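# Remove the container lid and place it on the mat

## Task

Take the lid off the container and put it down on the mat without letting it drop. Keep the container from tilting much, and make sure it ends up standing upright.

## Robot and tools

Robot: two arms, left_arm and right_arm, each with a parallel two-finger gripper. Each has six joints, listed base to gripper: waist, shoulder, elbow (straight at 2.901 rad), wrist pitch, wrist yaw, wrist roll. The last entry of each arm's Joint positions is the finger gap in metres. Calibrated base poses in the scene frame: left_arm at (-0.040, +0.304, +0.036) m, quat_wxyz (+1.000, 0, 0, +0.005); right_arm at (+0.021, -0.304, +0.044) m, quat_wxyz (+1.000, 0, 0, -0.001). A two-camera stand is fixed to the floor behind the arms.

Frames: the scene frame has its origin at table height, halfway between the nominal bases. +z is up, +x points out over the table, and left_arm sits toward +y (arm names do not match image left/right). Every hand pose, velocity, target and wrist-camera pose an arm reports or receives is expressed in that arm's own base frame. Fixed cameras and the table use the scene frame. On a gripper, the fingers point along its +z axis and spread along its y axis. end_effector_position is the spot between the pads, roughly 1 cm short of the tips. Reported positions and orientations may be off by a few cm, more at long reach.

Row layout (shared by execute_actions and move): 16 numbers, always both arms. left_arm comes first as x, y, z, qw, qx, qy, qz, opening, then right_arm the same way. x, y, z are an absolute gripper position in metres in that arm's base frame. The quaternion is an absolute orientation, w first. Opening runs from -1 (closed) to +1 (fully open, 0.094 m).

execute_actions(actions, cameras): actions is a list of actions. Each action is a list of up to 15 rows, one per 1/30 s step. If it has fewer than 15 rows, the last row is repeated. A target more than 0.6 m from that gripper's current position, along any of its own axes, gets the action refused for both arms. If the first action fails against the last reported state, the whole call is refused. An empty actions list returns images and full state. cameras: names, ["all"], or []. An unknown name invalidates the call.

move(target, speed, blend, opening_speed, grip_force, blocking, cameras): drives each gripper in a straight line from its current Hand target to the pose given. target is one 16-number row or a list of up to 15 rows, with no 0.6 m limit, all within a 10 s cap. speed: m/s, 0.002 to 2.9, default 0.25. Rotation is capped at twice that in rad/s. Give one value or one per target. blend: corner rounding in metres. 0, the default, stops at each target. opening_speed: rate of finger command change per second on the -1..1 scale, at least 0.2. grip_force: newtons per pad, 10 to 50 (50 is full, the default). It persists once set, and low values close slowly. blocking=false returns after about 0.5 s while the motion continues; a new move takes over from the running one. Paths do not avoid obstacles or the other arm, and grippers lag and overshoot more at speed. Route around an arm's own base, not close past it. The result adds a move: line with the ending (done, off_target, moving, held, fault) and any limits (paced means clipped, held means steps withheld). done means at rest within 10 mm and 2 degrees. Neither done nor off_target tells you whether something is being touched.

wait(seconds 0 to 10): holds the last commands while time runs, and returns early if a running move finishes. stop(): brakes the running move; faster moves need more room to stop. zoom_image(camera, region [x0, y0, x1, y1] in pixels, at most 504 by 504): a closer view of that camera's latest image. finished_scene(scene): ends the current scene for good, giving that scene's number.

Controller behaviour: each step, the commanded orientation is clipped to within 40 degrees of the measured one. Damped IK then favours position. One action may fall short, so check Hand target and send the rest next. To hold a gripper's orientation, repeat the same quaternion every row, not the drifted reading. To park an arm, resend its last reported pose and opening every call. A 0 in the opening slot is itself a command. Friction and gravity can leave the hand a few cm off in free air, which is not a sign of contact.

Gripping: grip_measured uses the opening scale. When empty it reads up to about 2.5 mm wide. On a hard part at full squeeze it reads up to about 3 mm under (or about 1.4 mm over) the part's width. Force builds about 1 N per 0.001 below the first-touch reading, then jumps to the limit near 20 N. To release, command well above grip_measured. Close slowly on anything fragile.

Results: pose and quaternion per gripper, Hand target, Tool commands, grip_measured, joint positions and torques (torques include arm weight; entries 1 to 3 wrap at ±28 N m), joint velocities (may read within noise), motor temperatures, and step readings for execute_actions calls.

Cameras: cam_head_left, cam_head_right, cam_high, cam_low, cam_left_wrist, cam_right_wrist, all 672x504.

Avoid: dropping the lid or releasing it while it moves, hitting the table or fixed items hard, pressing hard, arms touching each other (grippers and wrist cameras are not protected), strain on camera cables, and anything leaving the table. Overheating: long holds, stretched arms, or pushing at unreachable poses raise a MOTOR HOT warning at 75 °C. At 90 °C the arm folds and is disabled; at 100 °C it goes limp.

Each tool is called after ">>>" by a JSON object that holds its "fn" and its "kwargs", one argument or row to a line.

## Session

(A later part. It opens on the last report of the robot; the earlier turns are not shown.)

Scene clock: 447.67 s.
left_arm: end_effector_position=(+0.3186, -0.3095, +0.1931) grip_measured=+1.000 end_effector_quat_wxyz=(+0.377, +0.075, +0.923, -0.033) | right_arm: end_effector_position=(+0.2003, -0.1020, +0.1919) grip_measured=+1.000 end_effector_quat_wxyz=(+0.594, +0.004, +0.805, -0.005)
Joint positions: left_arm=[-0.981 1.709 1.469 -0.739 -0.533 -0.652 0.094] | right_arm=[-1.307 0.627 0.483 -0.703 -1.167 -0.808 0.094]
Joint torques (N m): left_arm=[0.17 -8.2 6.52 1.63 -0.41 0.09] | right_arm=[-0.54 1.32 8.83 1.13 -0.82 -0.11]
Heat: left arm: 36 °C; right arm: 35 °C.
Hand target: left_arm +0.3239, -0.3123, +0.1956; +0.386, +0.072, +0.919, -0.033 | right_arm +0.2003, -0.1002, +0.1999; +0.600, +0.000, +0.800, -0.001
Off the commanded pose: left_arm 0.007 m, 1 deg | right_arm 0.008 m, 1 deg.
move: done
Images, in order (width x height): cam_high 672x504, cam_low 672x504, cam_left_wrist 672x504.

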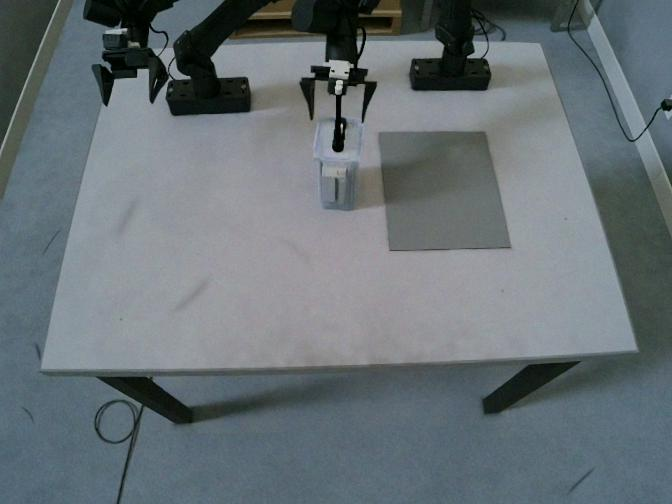

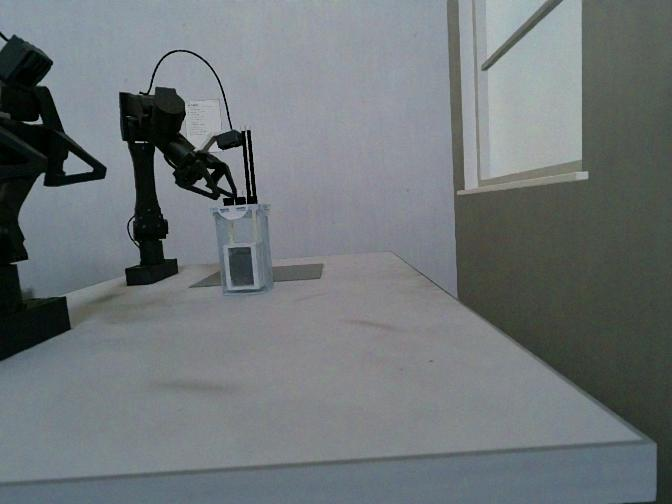

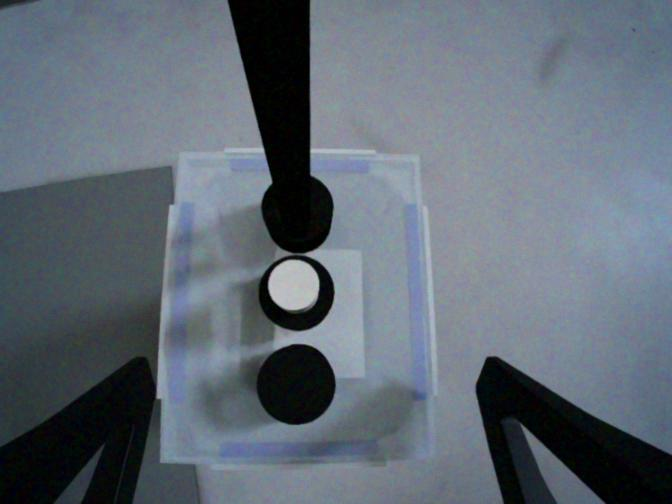

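>>> {"fn": "move", "kwargs": {
  "target": [0.322,-0.306,0.1865,0.3865,0.0725,0.919,-0.033,1,0.2,-0.1,0.2,0.6,0,0.8,0,1],
  "cameras": ["cam_left_wrist","cam_low"],
  "speed": 0.06
}}

>>> {"fn": "zoom_image", "kwargs": {
  "camera": "cam_low",
  "region": [190, 150, 310, 240]
}}

Scene clock: 463.03 s.
left_arm: end_effector_position=(+0.3189, -0.3100, +0.1835) grip_measured=+1.000 end_effector_quat_wxyz=(+0.378, +0.077, +0.922, -0.033) | right_arm: end_effector_position=(+0.2003, -0.1020, +0.1919) grip_measured=+1.000 end_effector_quat_wxyz=(+0.594, +0.004, +0.805, -0.005)
Joint positions: left_arm=[-0.981 1.709 1.43 -0.695 -0.533 -0.647 0.094] | right_arm=[-1.307 0.627 0.483 -0.703 -1.167 -0.808 0.094]
Joint torques (N m): left_arm=[0.64 -10.07 4.7 1.58 -0.38 0.08] | right_arm=[-0.7 1.4 8.83 1.15 -0.78 -0.1]
Heat: left arm: 36 °C; right arm: 35 °C.
Hand target: left_arm +0.3220, -0.3059, +0.1865; +0.386, +0.072, +0.919, -0.033 | right_arm +0.2003, -0.1002, +0.1999; +0.600, +0.000, +0.800, -0.001
Off the commanded pose: left_arm 0.006 m, 1 deg | right_arm 0.008 m, 1 deg.
move: done
Images, in order (width x height): cam_low 672x504, cam_left_wrist 672x504.

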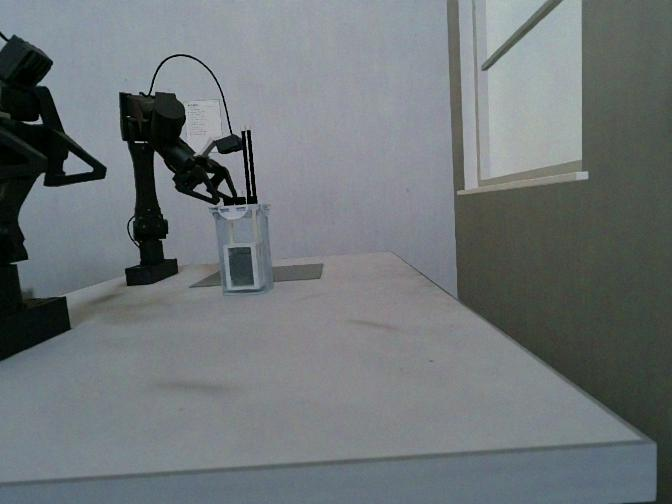

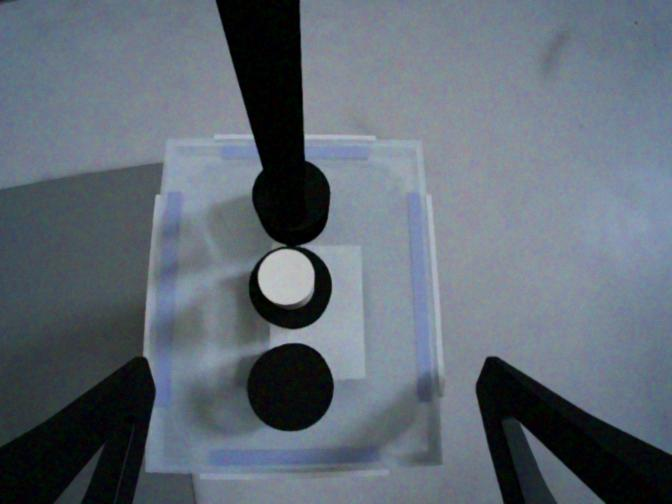

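Scaled by 4.200.

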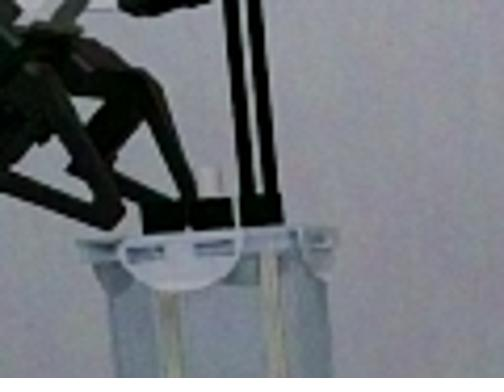

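>>> {"fn": "move", "kwargs": {
  "target": [0.321,-0.299,0.1865,0.3865,0.0725,0.919,-0.033,1,0.2,-0.1,0.2,0.6,0,0.8,0,1],
  "cameras": ["cam_left_wrist","cam_low"],
  "speed": 0.06
}}

>>> {"fn": "zoom_image", "kwargs": {
  "camera": "cam_low",
  "region": [190, 150, 310, 240]
}}

Scene clock: 475.40 s.
left_arm: end_effector_position=(+0.3192, -0.3031, +0.1780) grip_measured=+1.000 end_effector_quat_wxyz=(+0.374, +0.078, +0.924, -0.028) | right_arm: end_effector_position=(+0.2003, -0.1020, +0.1919) grip_measured=+1.000 end_effector_quat_wxyz=(+0.594, +0.004, +0.805, -0.005)
Joint positions: left_arm=[-0.97 1.699 1.402 -0.687 -0.529 -0.638 0.094] | right_arm=[-1.307 0.627 0.483 -0.703 -1.167 -0.808 0.094]
Joint torques (N m): left_arm=[0.44 -11.45 4.4 1.58 -0.38 0.09] | right_arm=[-0.72 1.36 8.91 1.14 -0.79 -0.09]
Heat: left arm: 35 °C; right arm: 35 °C.
Hand target: left_arm +0.3210, -0.2990, +0.1865; +0.386, +0.072, +0.919, -0.033 | right_arm +0.2003, -0.1002, +0.1999; +0.600, +0.000, +0.800, -0.001
Off the commanded pose: left_arm 0.010 m, 2 deg | right_arm 0.008 m, 1 deg.
move: done
Images, in order (width x height): cam_low 672x504, cam_left_wrist 672x504.

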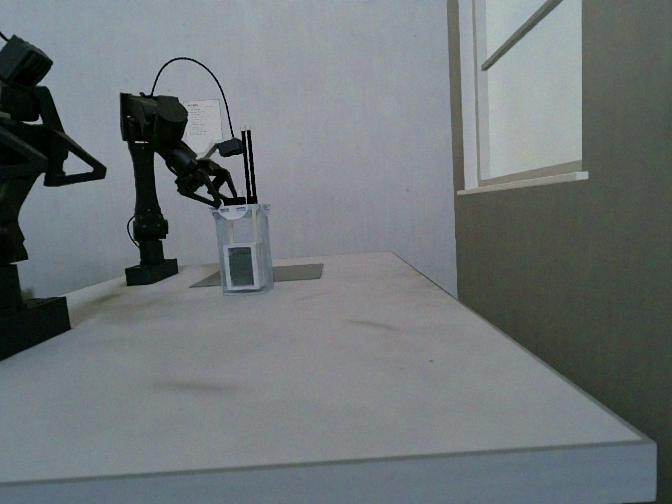

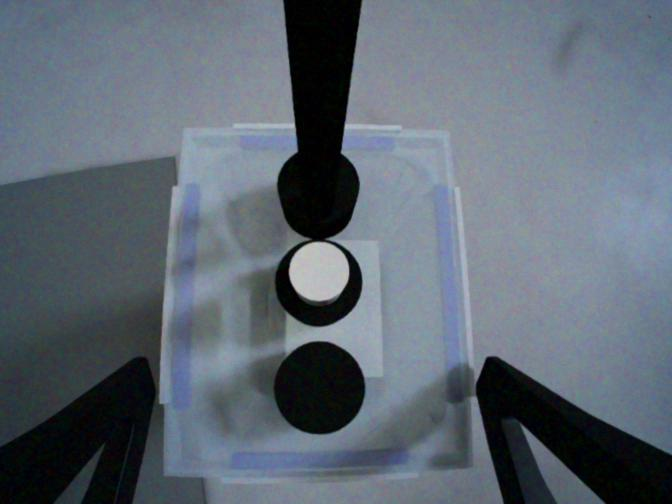

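Scaled by 4.200.

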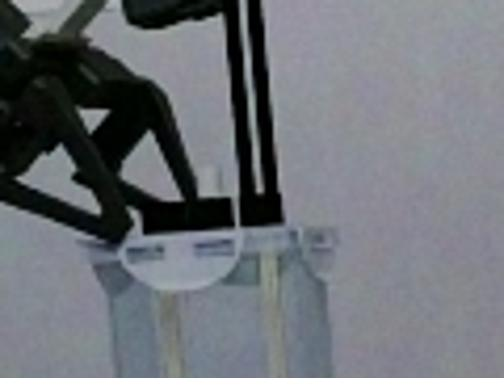

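>>> {"fn": "move", "kwargs": {
  "target": [0.320,-0.299,0.1925,0.3865,0.0725,0.919,-0.033,1,0.2,-0.1,0.2,0.6,0,0.8,0,1],
  "cameras": ["cam_left_wrist","cam_low"],
  "speed": 0.06
}}

>>> {"fn": "zoom_image", "kwargs": {
  "camera": "cam_low",
  "region": [190, 150, 310, 240]
}}

Scene clock: 488.77 s.
left_arm: end_effector_position=(+0.3193, -0.3032, +0.1781) grip_measured=+1.000 end_effector_quat_wxyz=(+0.374, +0.078, +0.924, -0.028) | right_arm: end_effector_position=(+0.2003, -0.1020, +0.1919) grip_measured=+1.000 end_effector_quat_wxyz=(+0.594, +0.004, +0.805, -0.005)
Joint positions: left_arm=[-0.97 1.699 1.402 -0.687 -0.529 -0.638 0.094] | right_arm=[-1.307 0.627 0.483 -0.703 -1.167 -0.808 0.094]
Joint torques (N m): left_arm=[0.18 -11.93 6.01 1.37 -0.4 0.09] | right_arm=[-0.64 1.32 8.83 1.12 -0.77 -0.09]
Heat: left arm: 35 °C; right arm: 35 °C.
Hand target: left_arm +0.3201, -0.2990, +0.1924; +0.387, +0.072, +0.919, -0.033 | right_arm +0.2003, -0.1002, +0.1999; +0.600, +0.000, +0.800, -0.001
Off the commanded pose: left_arm 0.015 m, 2 deg | right_arm 0.008 m, 1 deg.
move: off_target (left_arm)
Images, in order (width x height): cam_low 672x504, cam_left_wrist 672x504.

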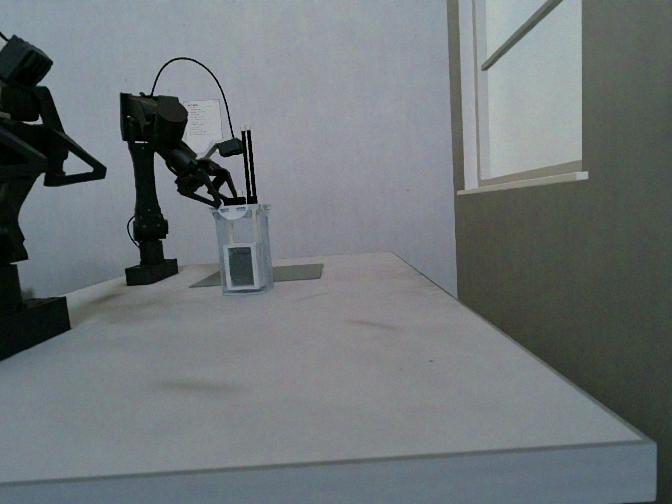

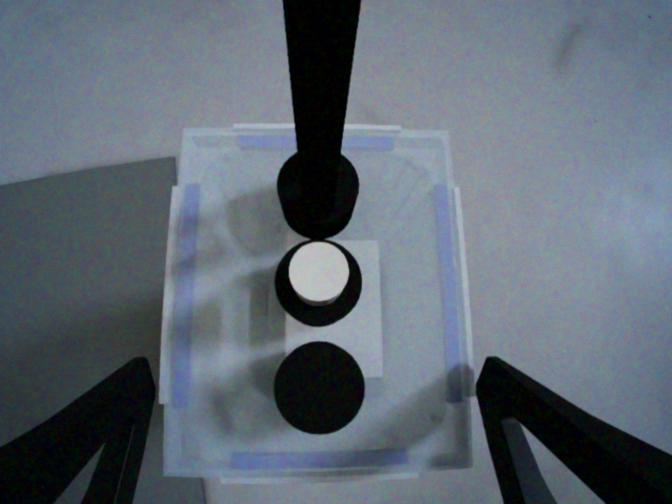

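Scaled by 4.200.

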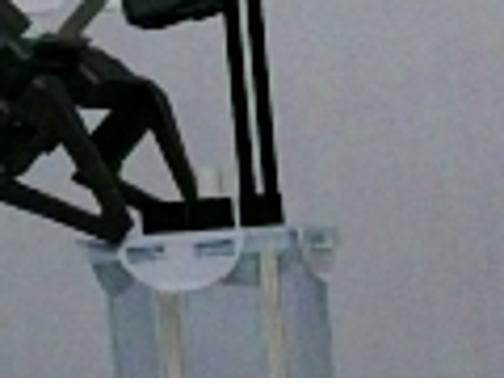

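>>> {"fn": "move", "kwargs": {
  "target": [0.320,-0.299,0.197,0.3865,0.0725,0.919,-0.033,1,0.2,-0.1,0.2,0.6,0,0.8,0,1],
  "speed": 0.06
}}

Scene clock: 496.40 s.
left_arm: end_effector_position=(+0.3187, -0.3024, +0.1789) grip_measured=+1.000 end_effector_quat_wxyz=(+0.374, +0.078, +0.924, -0.027) | right_arm: end_effector_position=(+0.2003, -0.1020, +0.1919) grip_measured=+1.000 end_effector_quat_wxyz=(+0.594, +0.004, +0.805, -0.005)
Joint positions: left_arm=[-0.97 1.695 1.402 -0.691 -0.529 -0.638 0.094] | right_arm=[-1.307 0.627 0.483 -0.703 -1.167 -0.808 0.094]
Joint torques (N m): left_arm=[0.18 -11.3 7.45 1.21 -0.34 0.07] | right_arm=[-0.62 1.24 8.94 1.16 -0.78 -0.1]
Heat: left arm: 35 °C; right arm: 36 °C.
Hand target: left_arm +0.3200, -0.2989, +0.1969; +0.387, +0.072, +0.919, -0.033 | right_arm +0.2003, -0.1002, +0.1999; +0.600, +0.000, +0.800, -0.001
Off the commanded pose: left_arm 0.018 m, 2 deg | right_arm 0.008 m, 1 deg.
move: off_target (left_arm)

>>> {"fn": "move", "kwargs": {
  "target": [
    [0.320,-0.299,0.197,0.3865,0.0725,0.919,-0.033,-0.7,0.2,-0.1,0.2,0.6,0,0.8,0,1]
  ],
  "opening_speed": 0.5,
  "cameras": ["cam_left_wrist","cam_low"]
}}

>>> {"fn": "zoom_image", "kwargs": {
  "camera": "cam_low",
  "region": [190, 150, 310, 240]
}}

Scene clock: 509.80 s.
left_arm: end_effector_position=(+0.3169, -0.2992, +0.1805) grip_measured=-0.558 end_effector_quat_wxyz=(+0.373, +0.079, +0.924, -0.023) | right_arm: end_effector_position=(+0.2003, -0.1020, +0.1919) grip_measured=+1.000 end_effector_quat_wxyz=(+0.594, +0.004, +0.805, -0.005)
Joint positions: left_arm=[-0.972 1.687 1.402 -0.707 -0.535 -0.639 0.021] | right_arm=[-1.307 0.627 0.483 -0.703 -1.167 -0.808 0.094]
Joint torques (N m): left_arm=[0.55 -10.54 7.27 1.37 -0.37 0.08] | right_arm=[-0.65 1.33 8.85 1.15 -0.77 -0.09]
Heat: left arm: 37 °C; right arm: 36 °C.
Hand target: left_arm +0.3198, -0.2988, +0.1969; +0.387, +0.072, +0.919, -0.033 | right_arm +0.2003, -0.1002, +0.1999; +0.600, +0.000, +0.800, -0.001
Off the commanded pose: left_arm 0.017 m, 2 deg | right_arm 0.008 m, 1 deg.
move: off_target (left_arm)
Images, in order (width x height): cam_low 672x504, cam_left_wrist 672x504.

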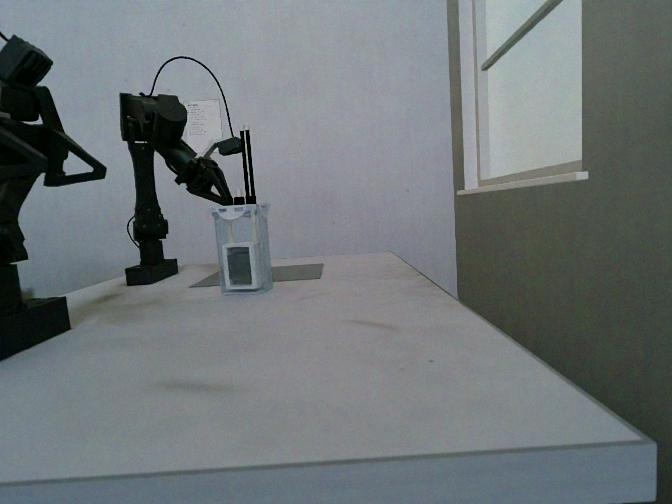

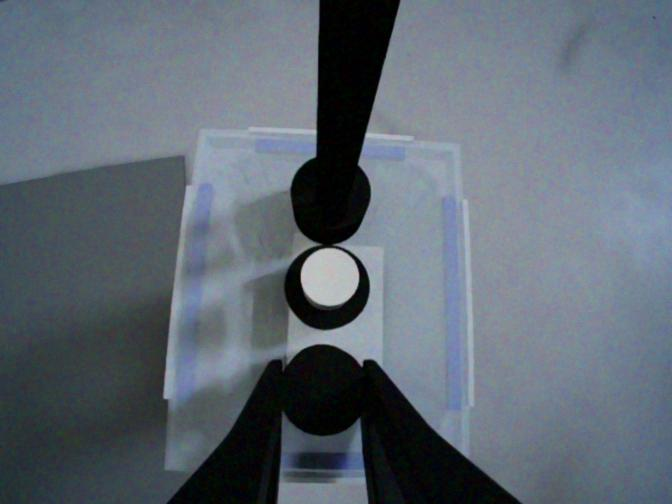

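Scaled by 4.200.

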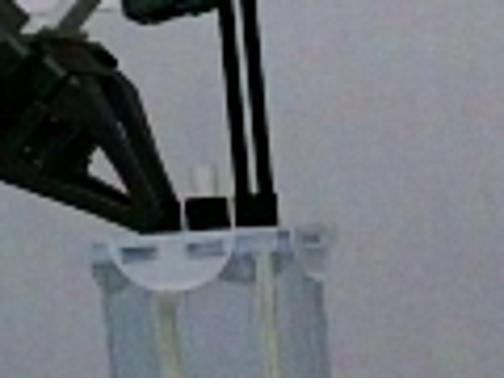

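>>> {"fn": "move", "kwargs": {
  "target": [
    [0.320,-0.299,0.216,0.3865,0.0725,0.919,-0.033,-0.75,0.2,-0.1,0.2,0.6,0,0.8,0,1]
  ],
  "speed": 0.03,
  "cameras": ["cam_left_wrist","cam_low","cam_high"]
}}

>>> {"fn": "zoom_image", "kwargs": {
  "camera": "cam_low",
  "region": [180, 110, 330, 310]
}}

Scene clock: 522.43 s.
left_arm: end_effector_position=(+0.3107, -0.2972, +0.1850) grip_measured=-0.559 end_effector_quat_wxyz=(+0.353, +0.087, +0.931, -0.021) | right_arm: end_effector_position=(+0.2004, -0.1019, +0.1919) grip_measured=+1.000 end_effector_quat_wxyz=(+0.594, +0.004, +0.804, -0.004)
Joint positions: left_arm=[-0.969 1.687 1.446 -0.785 -0.503 -0.639 0.021] | right_arm=[-1.307 0.627 0.483 -0.703 -1.167 -0.808 0.094]
Joint torques (N m): left_arm=[0.08 -10.81 9.72 1.34 -0.64 0.08] | right_arm=[-0.53 1.22 8.76 1.11 -0.75 -0.09]
Heat: left arm: 36 °C; right arm: 36 °C.
Hand target: left_arm +0.3190, -0.2979, +0.2157; +0.386, +0.072, +0.919, -0.033 | right_arm +0.2003, -0.1001, +0.1999; +0.600, +0.000, +0.800, -0.001
Off the commanded pose: left_arm 0.032 m, 5 deg | right_arm 0.008 m, 1 deg.
move: off_target (left_arm)
Images, in order (width x height): cam_high 672x504, cam_low 672x504, cam_left_wrist 672x504.

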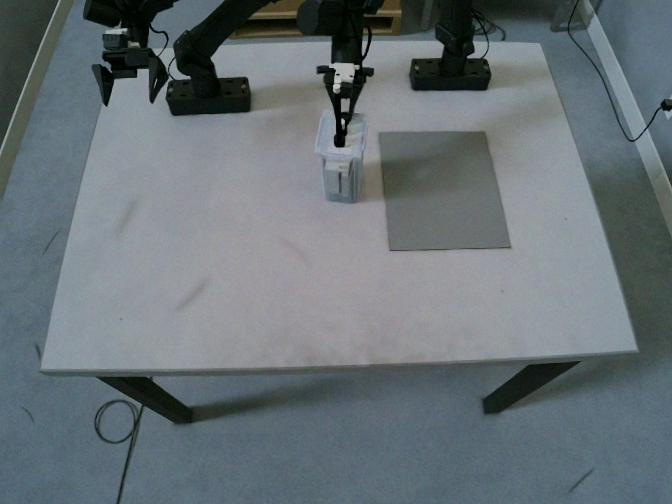

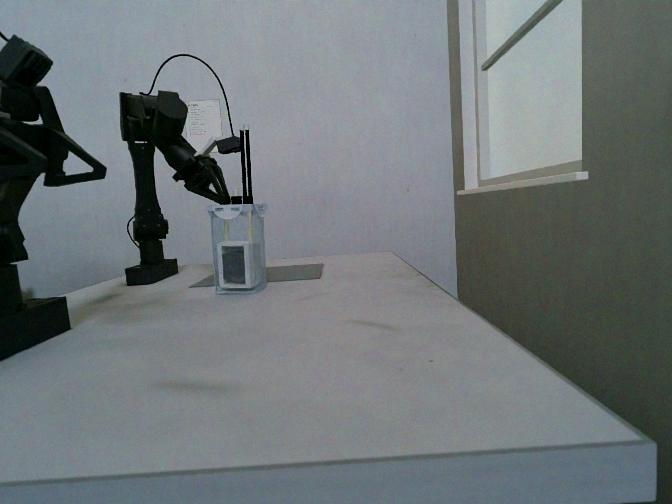

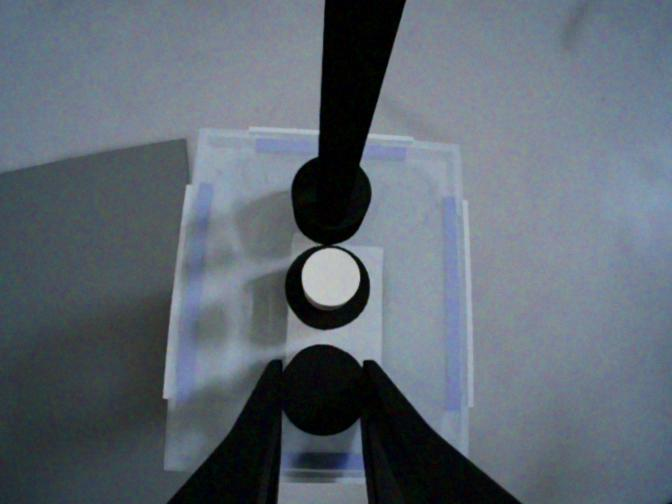

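Scaled by 2.520.

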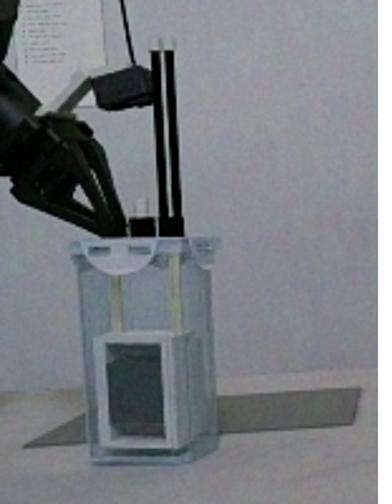

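>>> {"fn": "zoom_image", "kwargs": {
  "camera": "cam_low",
  "region": [190, 180, 290, 300]
}}

>>> {"fn": "zoom_image", "kwargs": {
  "camera": "cam_high",
  "region": [290, 50, 400, 220]
}}

Scaled by 4.200.

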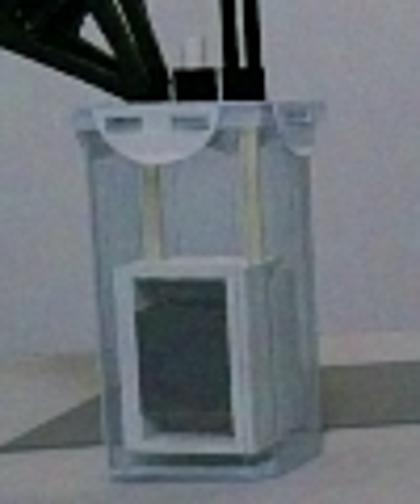

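Scaled by 2.965.

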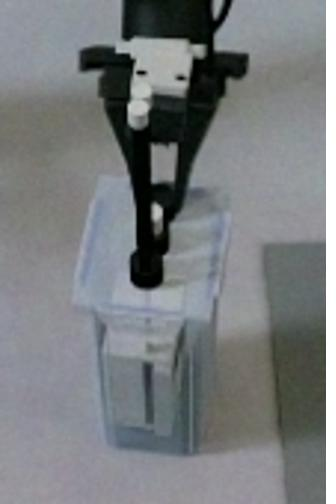

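>>> {"fn": "move", "kwargs": {
  "target": [
    [0.328,-0.301,0.225,0.3865,0.0725,0.919,-0.033,-0.75,0.2,-0.1,0.2,0.6,0,0.8,0,1]
  ],
  "speed": 0.02,
  "cameras": ["cam_left_wrist","cam_low","cam_high"]
}}

>>> {"fn": "zoom_image", "kwargs": {
  "camera": "cam_low",
  "region": [190, 180, 290, 300]
}}

>>> {"fn": "zoom_image", "kwargs": {
  "camera": "cam_high",
  "region": [290, 50, 400, 220]
}}

Scene clock: 566.77 s.
left_arm: end_effector_position=(+0.3080, -0.2935, +0.1891) grip_measured=-0.559 end_effector_quat_wxyz=(+0.334, +0.096, +0.938, -0.015) | right_arm: end_effector_position=(+0.2004, -0.1019, +0.1919) grip_measured=+1.000 end_effector_quat_wxyz=(+0.594, +0.004, +0.804, -0.004)
Joint positions: left_arm=[-0.959 1.695 1.494 -0.861 -0.474 -0.629 0.021] | right_arm=[-1.307 0.627 0.483 -0.703 -1.167 -0.808 0.094]
Joint torques (N m): left_arm=[0.49 -9.87 10.43 1.78 -0.82 0.12] | right_arm=[-0.54 1.36 8.87 1.13 -0.78 -0.1]
Heat: left arm: 38 °C; right arm: 36 °C.
Hand target: left_arm +0.3254, -0.2986, +0.2253; +0.386, +0.071, +0.919, -0.033 | right_arm +0.2003, -0.1001, +0.1999; +0.600, +0.000, +0.800, -0.001
Off the commanded pose: left_arm 0.042 m, 7 deg | right_arm 0.008 m, 1 deg.
move: off_target (left_arm)
Images, in order (width x height): cam_high 672x504, cam_low 672x504, cam_left_wrist 672x504.

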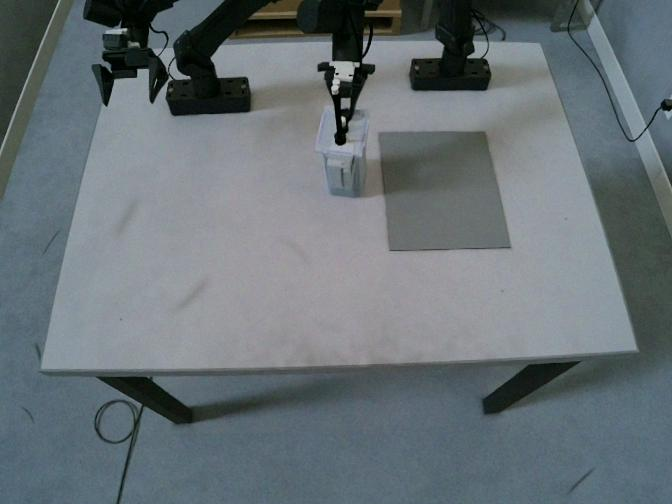

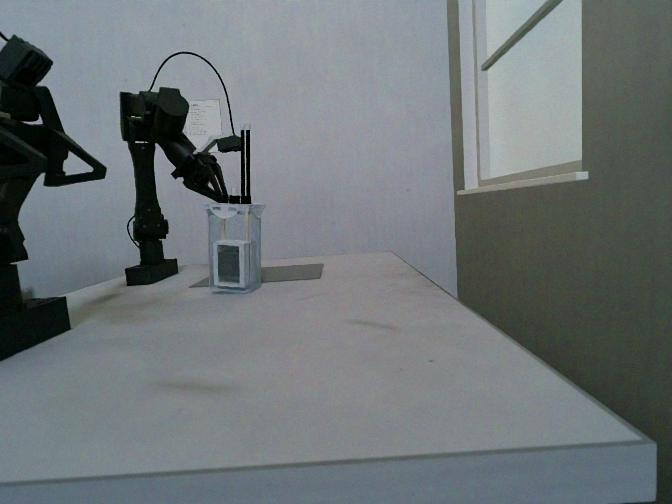

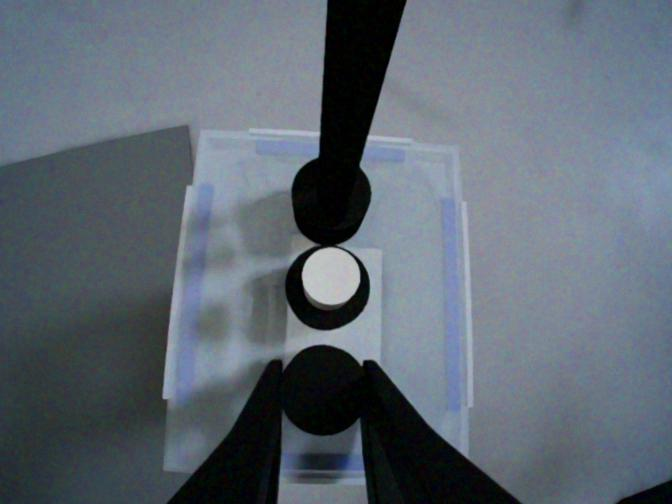

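Scaled by 4.200.

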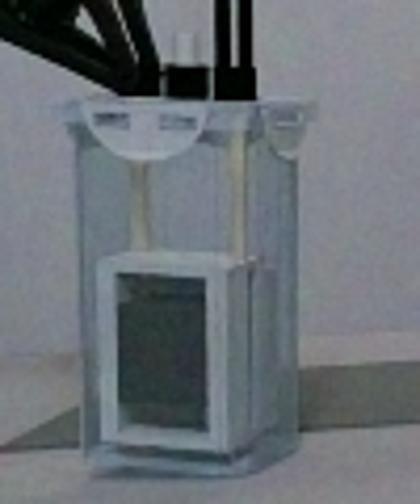

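Scaled by 2.965.

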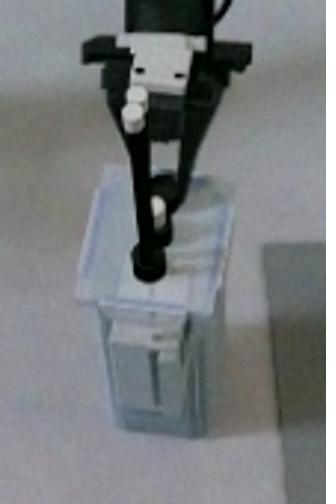

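>>> {"fn": "move", "kwargs": {
  "target": [
    [0.314,-0.295,0.19,0.3865,0.0725,0.919,-0.033,-0.75,0.2,-0.1,0.2,0.6,0,0.8,0,1]
  ],
  "speed": 0.03,
  "cameras": ["cam_left_wrist","cam_low","cam_high"]
}}

>>> {"fn": "zoom_image", "kwargs": {
  "camera": "cam_low",
  "region": [190, 180, 290, 300]
}}

>>> {"fn": "zoom_image", "kwargs": {
  "camera": "cam_high",
  "region": [290, 50, 400, 220]
}}

Scene clock: 579.37 s.
left_arm: end_effector_position=(+0.3101, -0.2937, +0.1879) grip_measured=-0.560 end_effector_quat_wxyz=(+0.371, +0.084, +0.925, -0.026) | right_arm: end_effector_position=(+0.2004, -0.1019, +0.1919) grip_measured=+1.000 end_effector_quat_wxyz=(+0.594, +0.004, +0.804, -0.004)
Joint positions: left_arm=[-0.974 1.652 1.394 -0.734 -0.526 -0.633 0.021] | right_arm=[-1.307 0.627 0.483 -0.703 -1.167 -0.808 0.094]
Joint torques (N m): left_arm=[-0.16 -8.99 4.11 1.88 -0.5 -0.06] | right_arm=[-0.73 1.35 8.83 1.15 -0.8 -0.13]
Heat: left arm: 38 °C; right arm: 36 °C.
Hand target: left_arm +0.3139, -0.2948, +0.1901; +0.386, +0.072, +0.919, -0.033 | right_arm +0.2003, -0.1001, +0.1999; +0.600, +0.000, +0.800, -0.001
Off the commanded pose: left_arm 0.005 m, 2 deg | right_arm 0.008 m, 1 deg.
move: done
Images, in order (width x height): cam_high 672x504, cam_low 672x504, cam_left_wrist 672x504.

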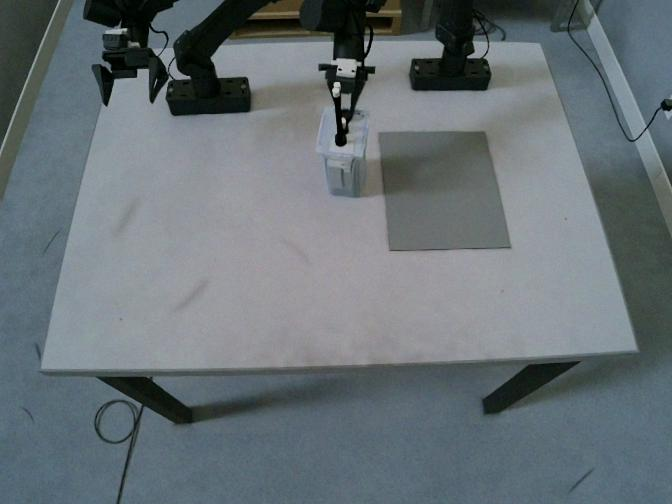

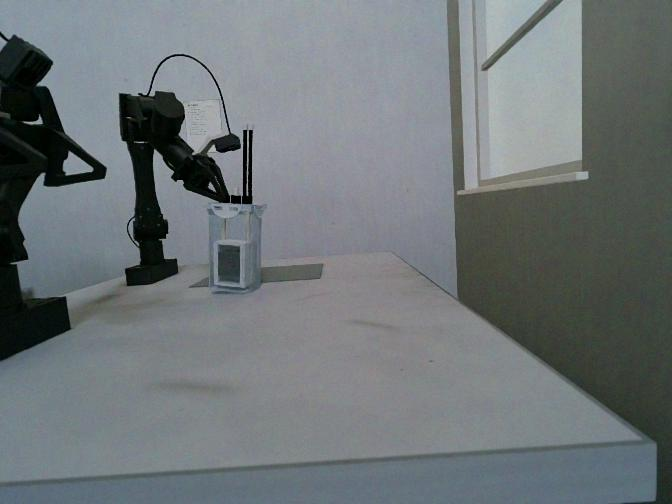

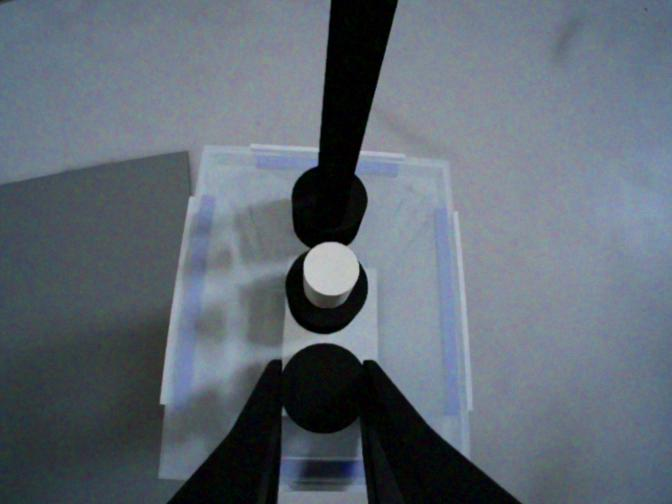

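Scaled by 4.200.

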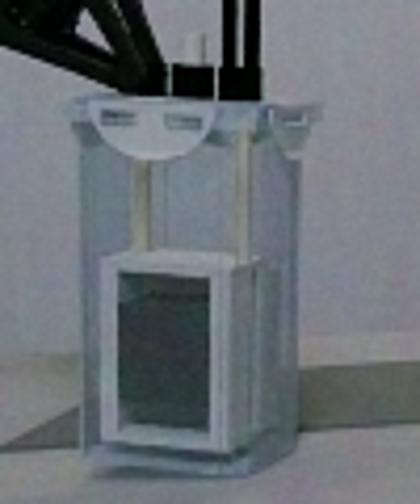

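Scaled by 2.965.

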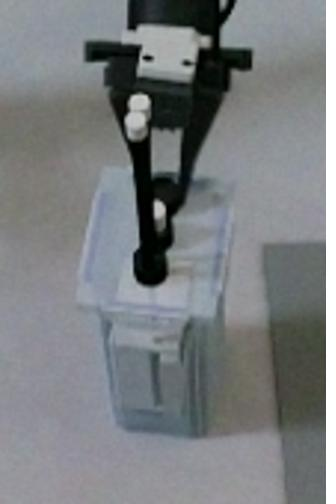

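>>> {"fn": "move", "kwargs": {
  "target": [
    [0.314,-0.295,0.176,0.3865,0.0725,0.919,-0.033,-0.75,0.2,-0.1,0.2,0.6,0,0.8,0,1]
  ],
  "speed": 0.03,
  "cameras": ["cam_left_wrist","cam_low","cam_high"]
}}

>>> {"fn": "zoom_image", "kwargs": {
  "camera": "cam_low",
  "region": [190, 180, 290, 300]
}}

Scene clock: 607.30 s.
left_arm: end_effector_position=(+0.3157, -0.2936, +0.1884) grip_measured=-0.560 end_effector_quat_wxyz=(+0.393, +0.072, +0.916, -0.032) | right_arm: end_effector_position=(+0.2004, -0.1019, +0.1919) grip_measured=+1.000 end_effector_quat_wxyz=(+0.594, +0.004, +0.804, -0.004)
Joint positions: left_arm=[-0.974 1.638 1.348 -0.656 -0.556 -0.633 0.021] | right_arm=[-1.307 0.627 0.483 -0.703 -1.167 -0.808 0.094]
Joint torques (N m): left_arm=[-0.08 -7.72 3.63 1.72 -0.18 -0.08] | right_arm=[-0.59 1.31 8.8 1.13 -0.77 -0.09]
Heat: left arm: 37 °C; right arm: 37 °C.
Hand target: left_arm +0.3139, -0.2947, +0.1761; +0.386, +0.072, +0.919, -0.033 | right_arm +0.2003, -0.1001, +0.1999; +0.600, +0.000, +0.800, -0.001
Off the commanded pose: left_arm 0.013 m, 1 deg | right_arm 0.008 m, 1 deg.
move: off_target (left_arm)
Images, in order (width x height): cam_high 672x504, cam_low 672x504, cam_left_wrist 672x504.

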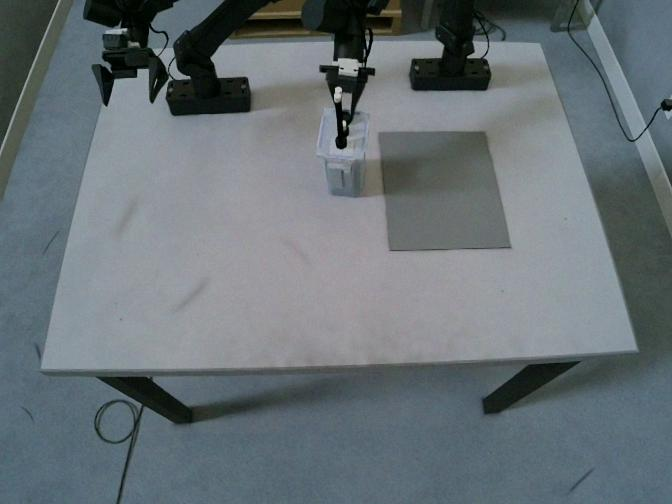

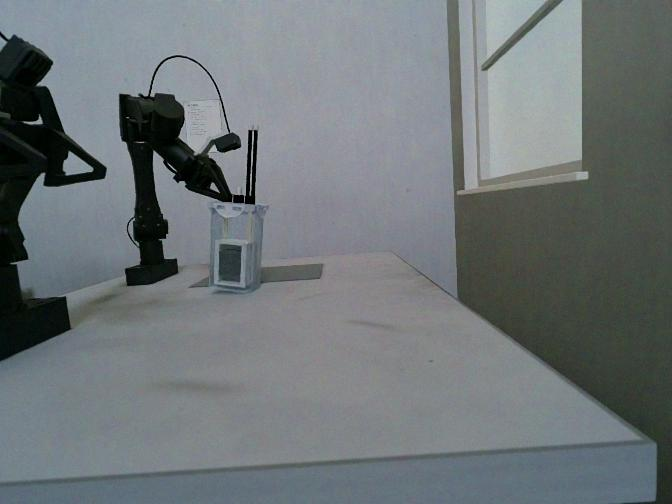

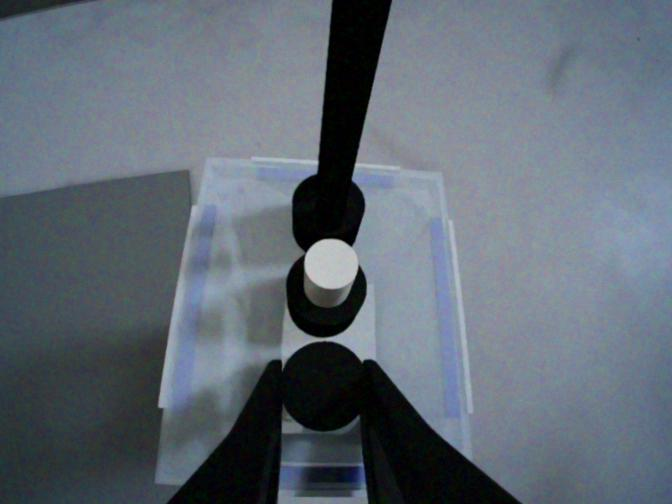

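Scaled by 4.200.

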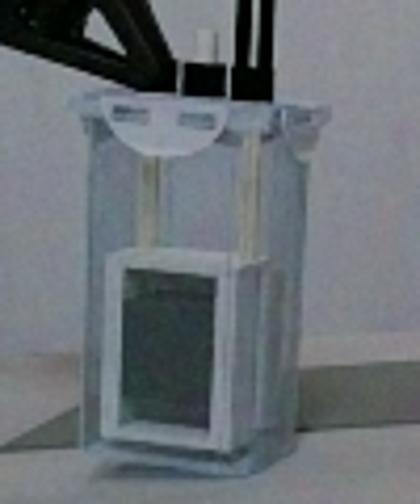

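>>> {"fn": "move", "kwargs": {
  "target": [
    [0.315,-0.294,0.187,0.3865,0.0725,0.919,-0.033,-0.75,0.2,-0.1,0.2,0.6,0,0.8,0,1],
    [0.315,-0.294,0.187,0.3865,0.0725,0.919,-0.033,0.3,0.2,-0.1,0.2,0.6,0,0.8,0,1]
  ],
  "speed": 0.03,
  "opening_speed": 0.4,
  "cameras": ["cam_left_wrist","cam_low","cam_high"]
}}

>>> {"fn": "zoom_image", "kwargs": {
  "camera": "cam_low",
  "region": [190, 180, 290, 300]
}}

>>> {"fn": "zoom_image", "kwargs": {
  "camera": "cam_high",
  "region": [290, 50, 400, 220]
}}

Scene clock: 624.10 s.
left_arm: end_effector_position=(+0.3128, -0.2955, +0.1857) grip_measured=+0.298 end_effector_quat_wxyz=(+0.384, +0.077, +0.919, -0.037) | right_arm: end_effector_position=(+0.2004, -0.1019, +0.1919) grip_measured=+1.000 end_effector_quat_wxyz=(+0.594, +0.004, +0.804, -0.004)
Joint positions: left_arm=[-0.974 1.638 1.348 -0.663 -0.534 -0.634 0.061] | right_arm=[-1.307 0.627 0.483 -0.703 -1.167 -0.808 0.094]
Joint torques (N m): left_arm=[0.16 -7.95 6.37 1.4 -0.37 0.04] | right_arm=[-0.54 1.22 8.87 1.15 -0.75 -0.11]
Heat: left arm: 36 °C; right arm: 37 °C.
Hand target: left_arm +0.3150, -0.2940, +0.1870; +0.386, +0.072, +0.919, -0.033 | right_arm +0.2003, -0.1001, +0.1999; +0.600, +0.000, +0.800, -0.001
Off the commanded pose: left_arm 0.003 m, 1 deg | right_arm 0.008 m, 1 deg.
move: done
Images, in order (width x height): cam_high 672x504, cam_low 672x504, cam_left_wrist 672x504.

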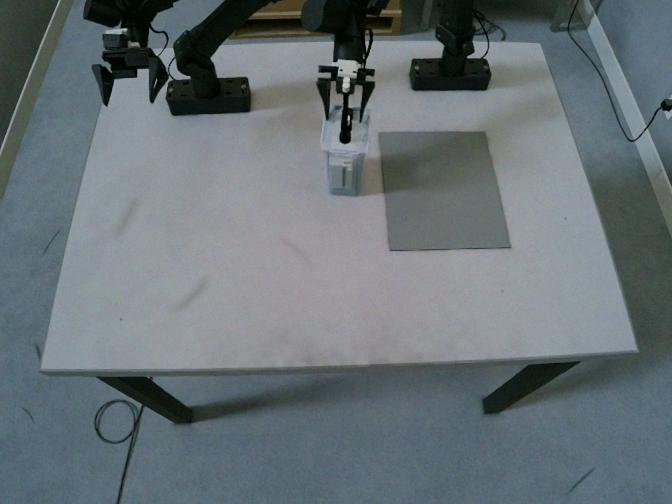

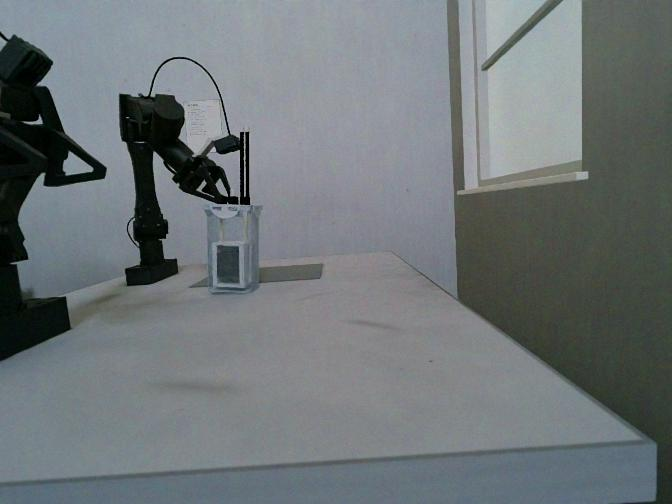

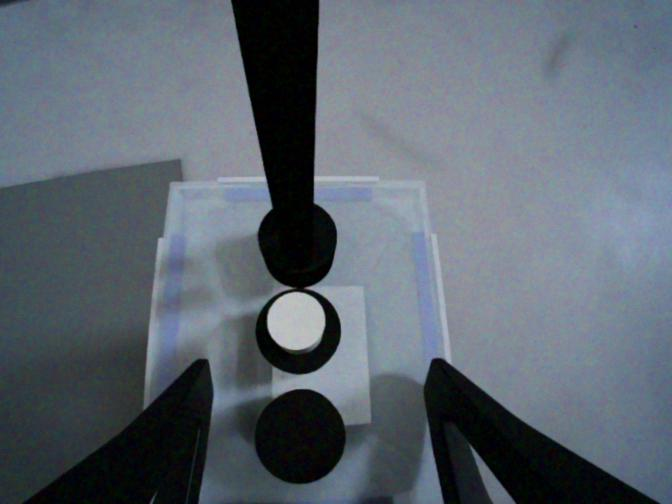

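Scaled by 4.200.

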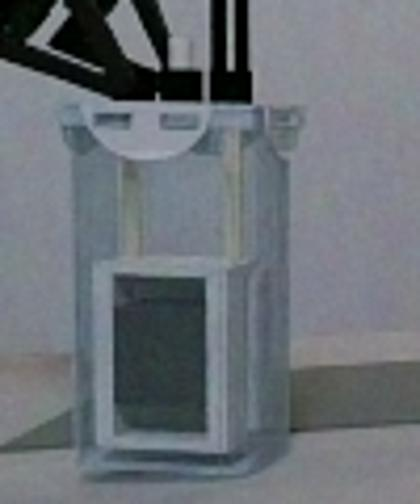

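Scaled by 2.965.

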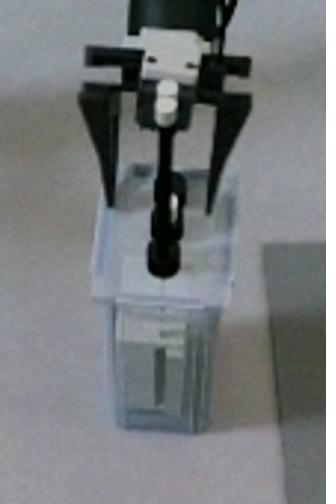

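>>> {"fn": "move", "kwargs": {
  "target": [
    [0.315,-0.294,0.187,0.3865,0.0725,0.919,-0.033,0.9,0.2,-0.1,0.2,0.6,0,0.8,0,1],
    [0.285,-0.288,0.27,0.3865,0.0725,0.919,-0.033,0.9,0.28,-0.03,0.2,0.6,0,0.8,0,1],
    [0.285,-0.288,0.27,0.3865,0.0725,0.919,-0.033,0.9,0.2,0.15,0.15,0.68,0,0.733,0,1],
    [0.285,-0.288,0.27,0.3865,0.0725,0.919,-0.033,0.9,0.155,0.337,0.06,0.7044,0.0616,0.7044,-0.0616,1]
  ],
  "speed": [0.05,0.1,0.15,0.12],
  "blend": [0,0.02,0.04,0],
  "cameras": ["all"]
}}

Scene clock: 669.97 s.
left_arm: end_effector_position=(+0.2852, -0.2914, +0.2514) grip_measured=+0.897 end_effector_quat_wxyz=(+0.370, +0.082, +0.925, -0.026) | right_arm: end_effector_position=(+0.1574, +0.3372, +0.0654) grip_measured=+1.000 end_effector_quat_wxyz=(+0.699, -0.018, +0.714, +0.039)
Joint positions: left_arm=[-1.035 1.628 1.627 -1.023 -0.558 -0.697 0.089] | right_arm=[1.637 2.114 0.824 0.351 1.545 0.969 0.094]
Joint torques (N m): left_arm=[-0.32 -9.55 7.9 1.16 -0.53 -0.06] | right_arm=[0.36 -6.63 4.78 0.89 0.7 0.12]
Heat: left arm: 37 °C; right arm: 36 °C.
Hand target: left_arm +0.2849, -0.2878, +0.2697; +0.386, +0.073, +0.919, -0.033 | right_arm +0.1556, +0.3370, +0.0601; +0.703, -0.027, +0.710, +0.028
Off the commanded pose: left_arm 0.019 m, 2 deg | right_arm 0.006 m, 15 deg.
joint sent to its limit (right arm) — joint 5 (wrist yaw), upper limit. The joint targets are off in orientation, not in position.
move: off_target (left_arm, right_arm)

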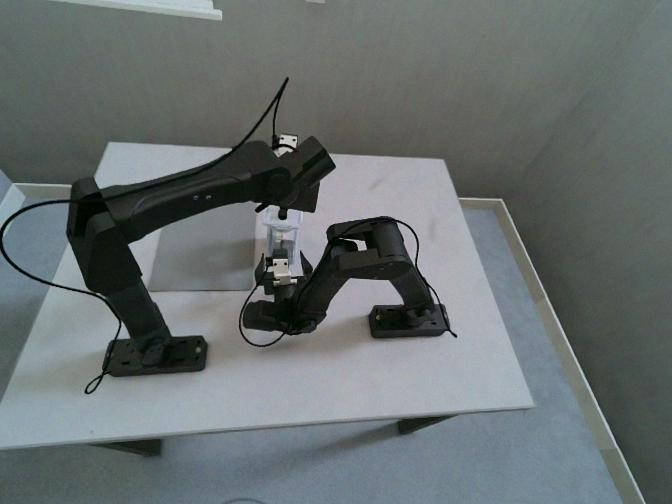

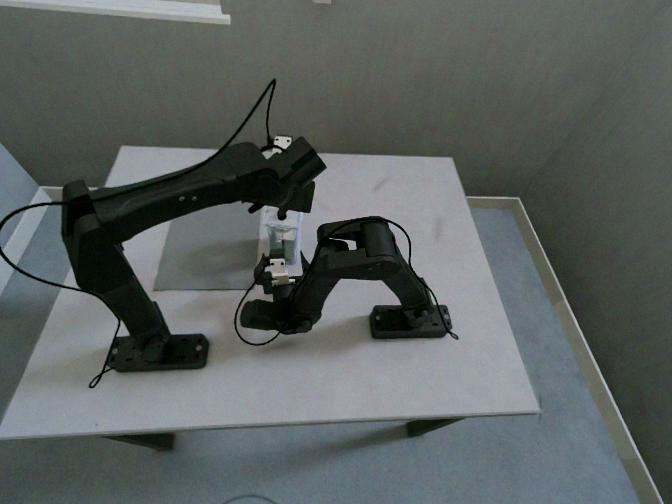

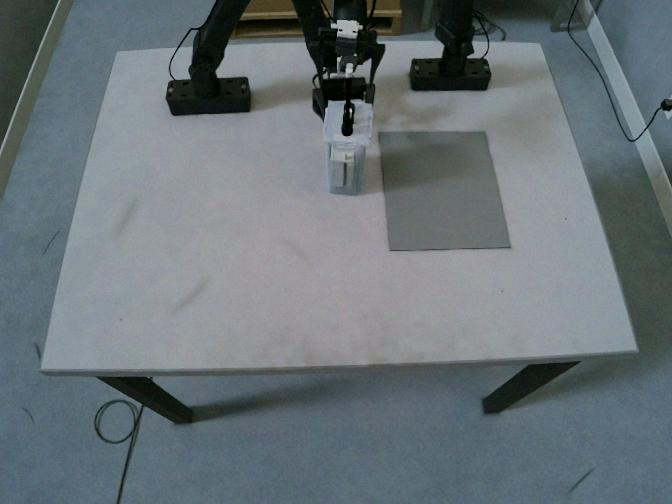

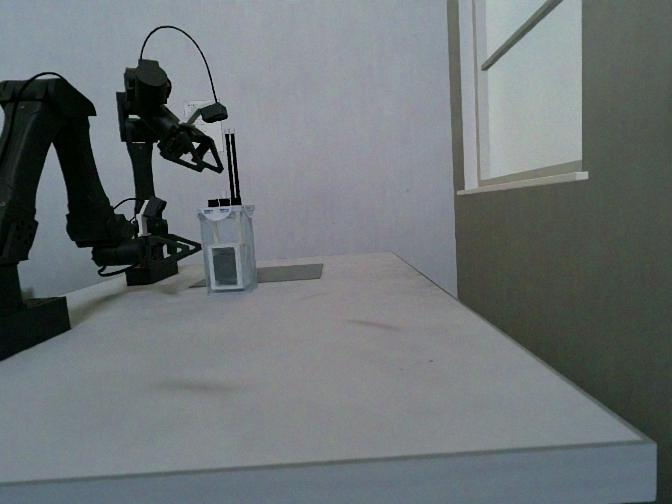

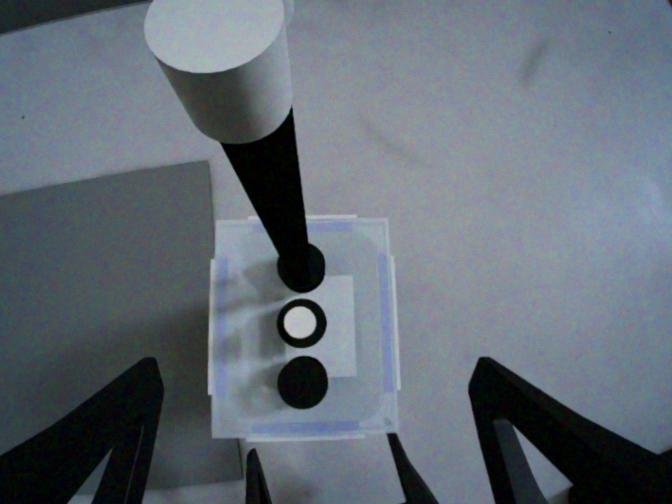

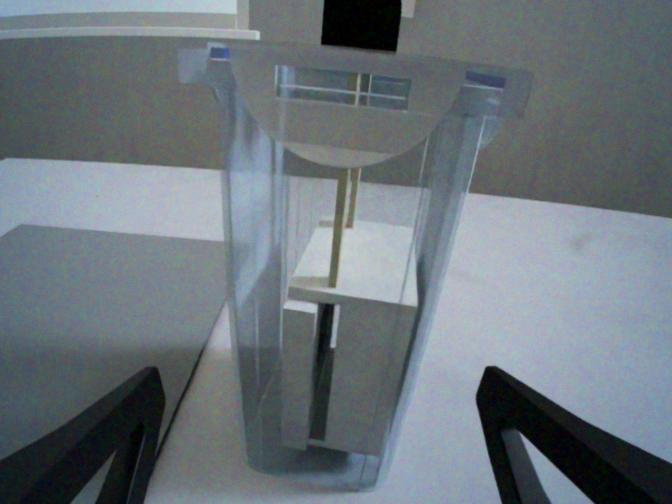

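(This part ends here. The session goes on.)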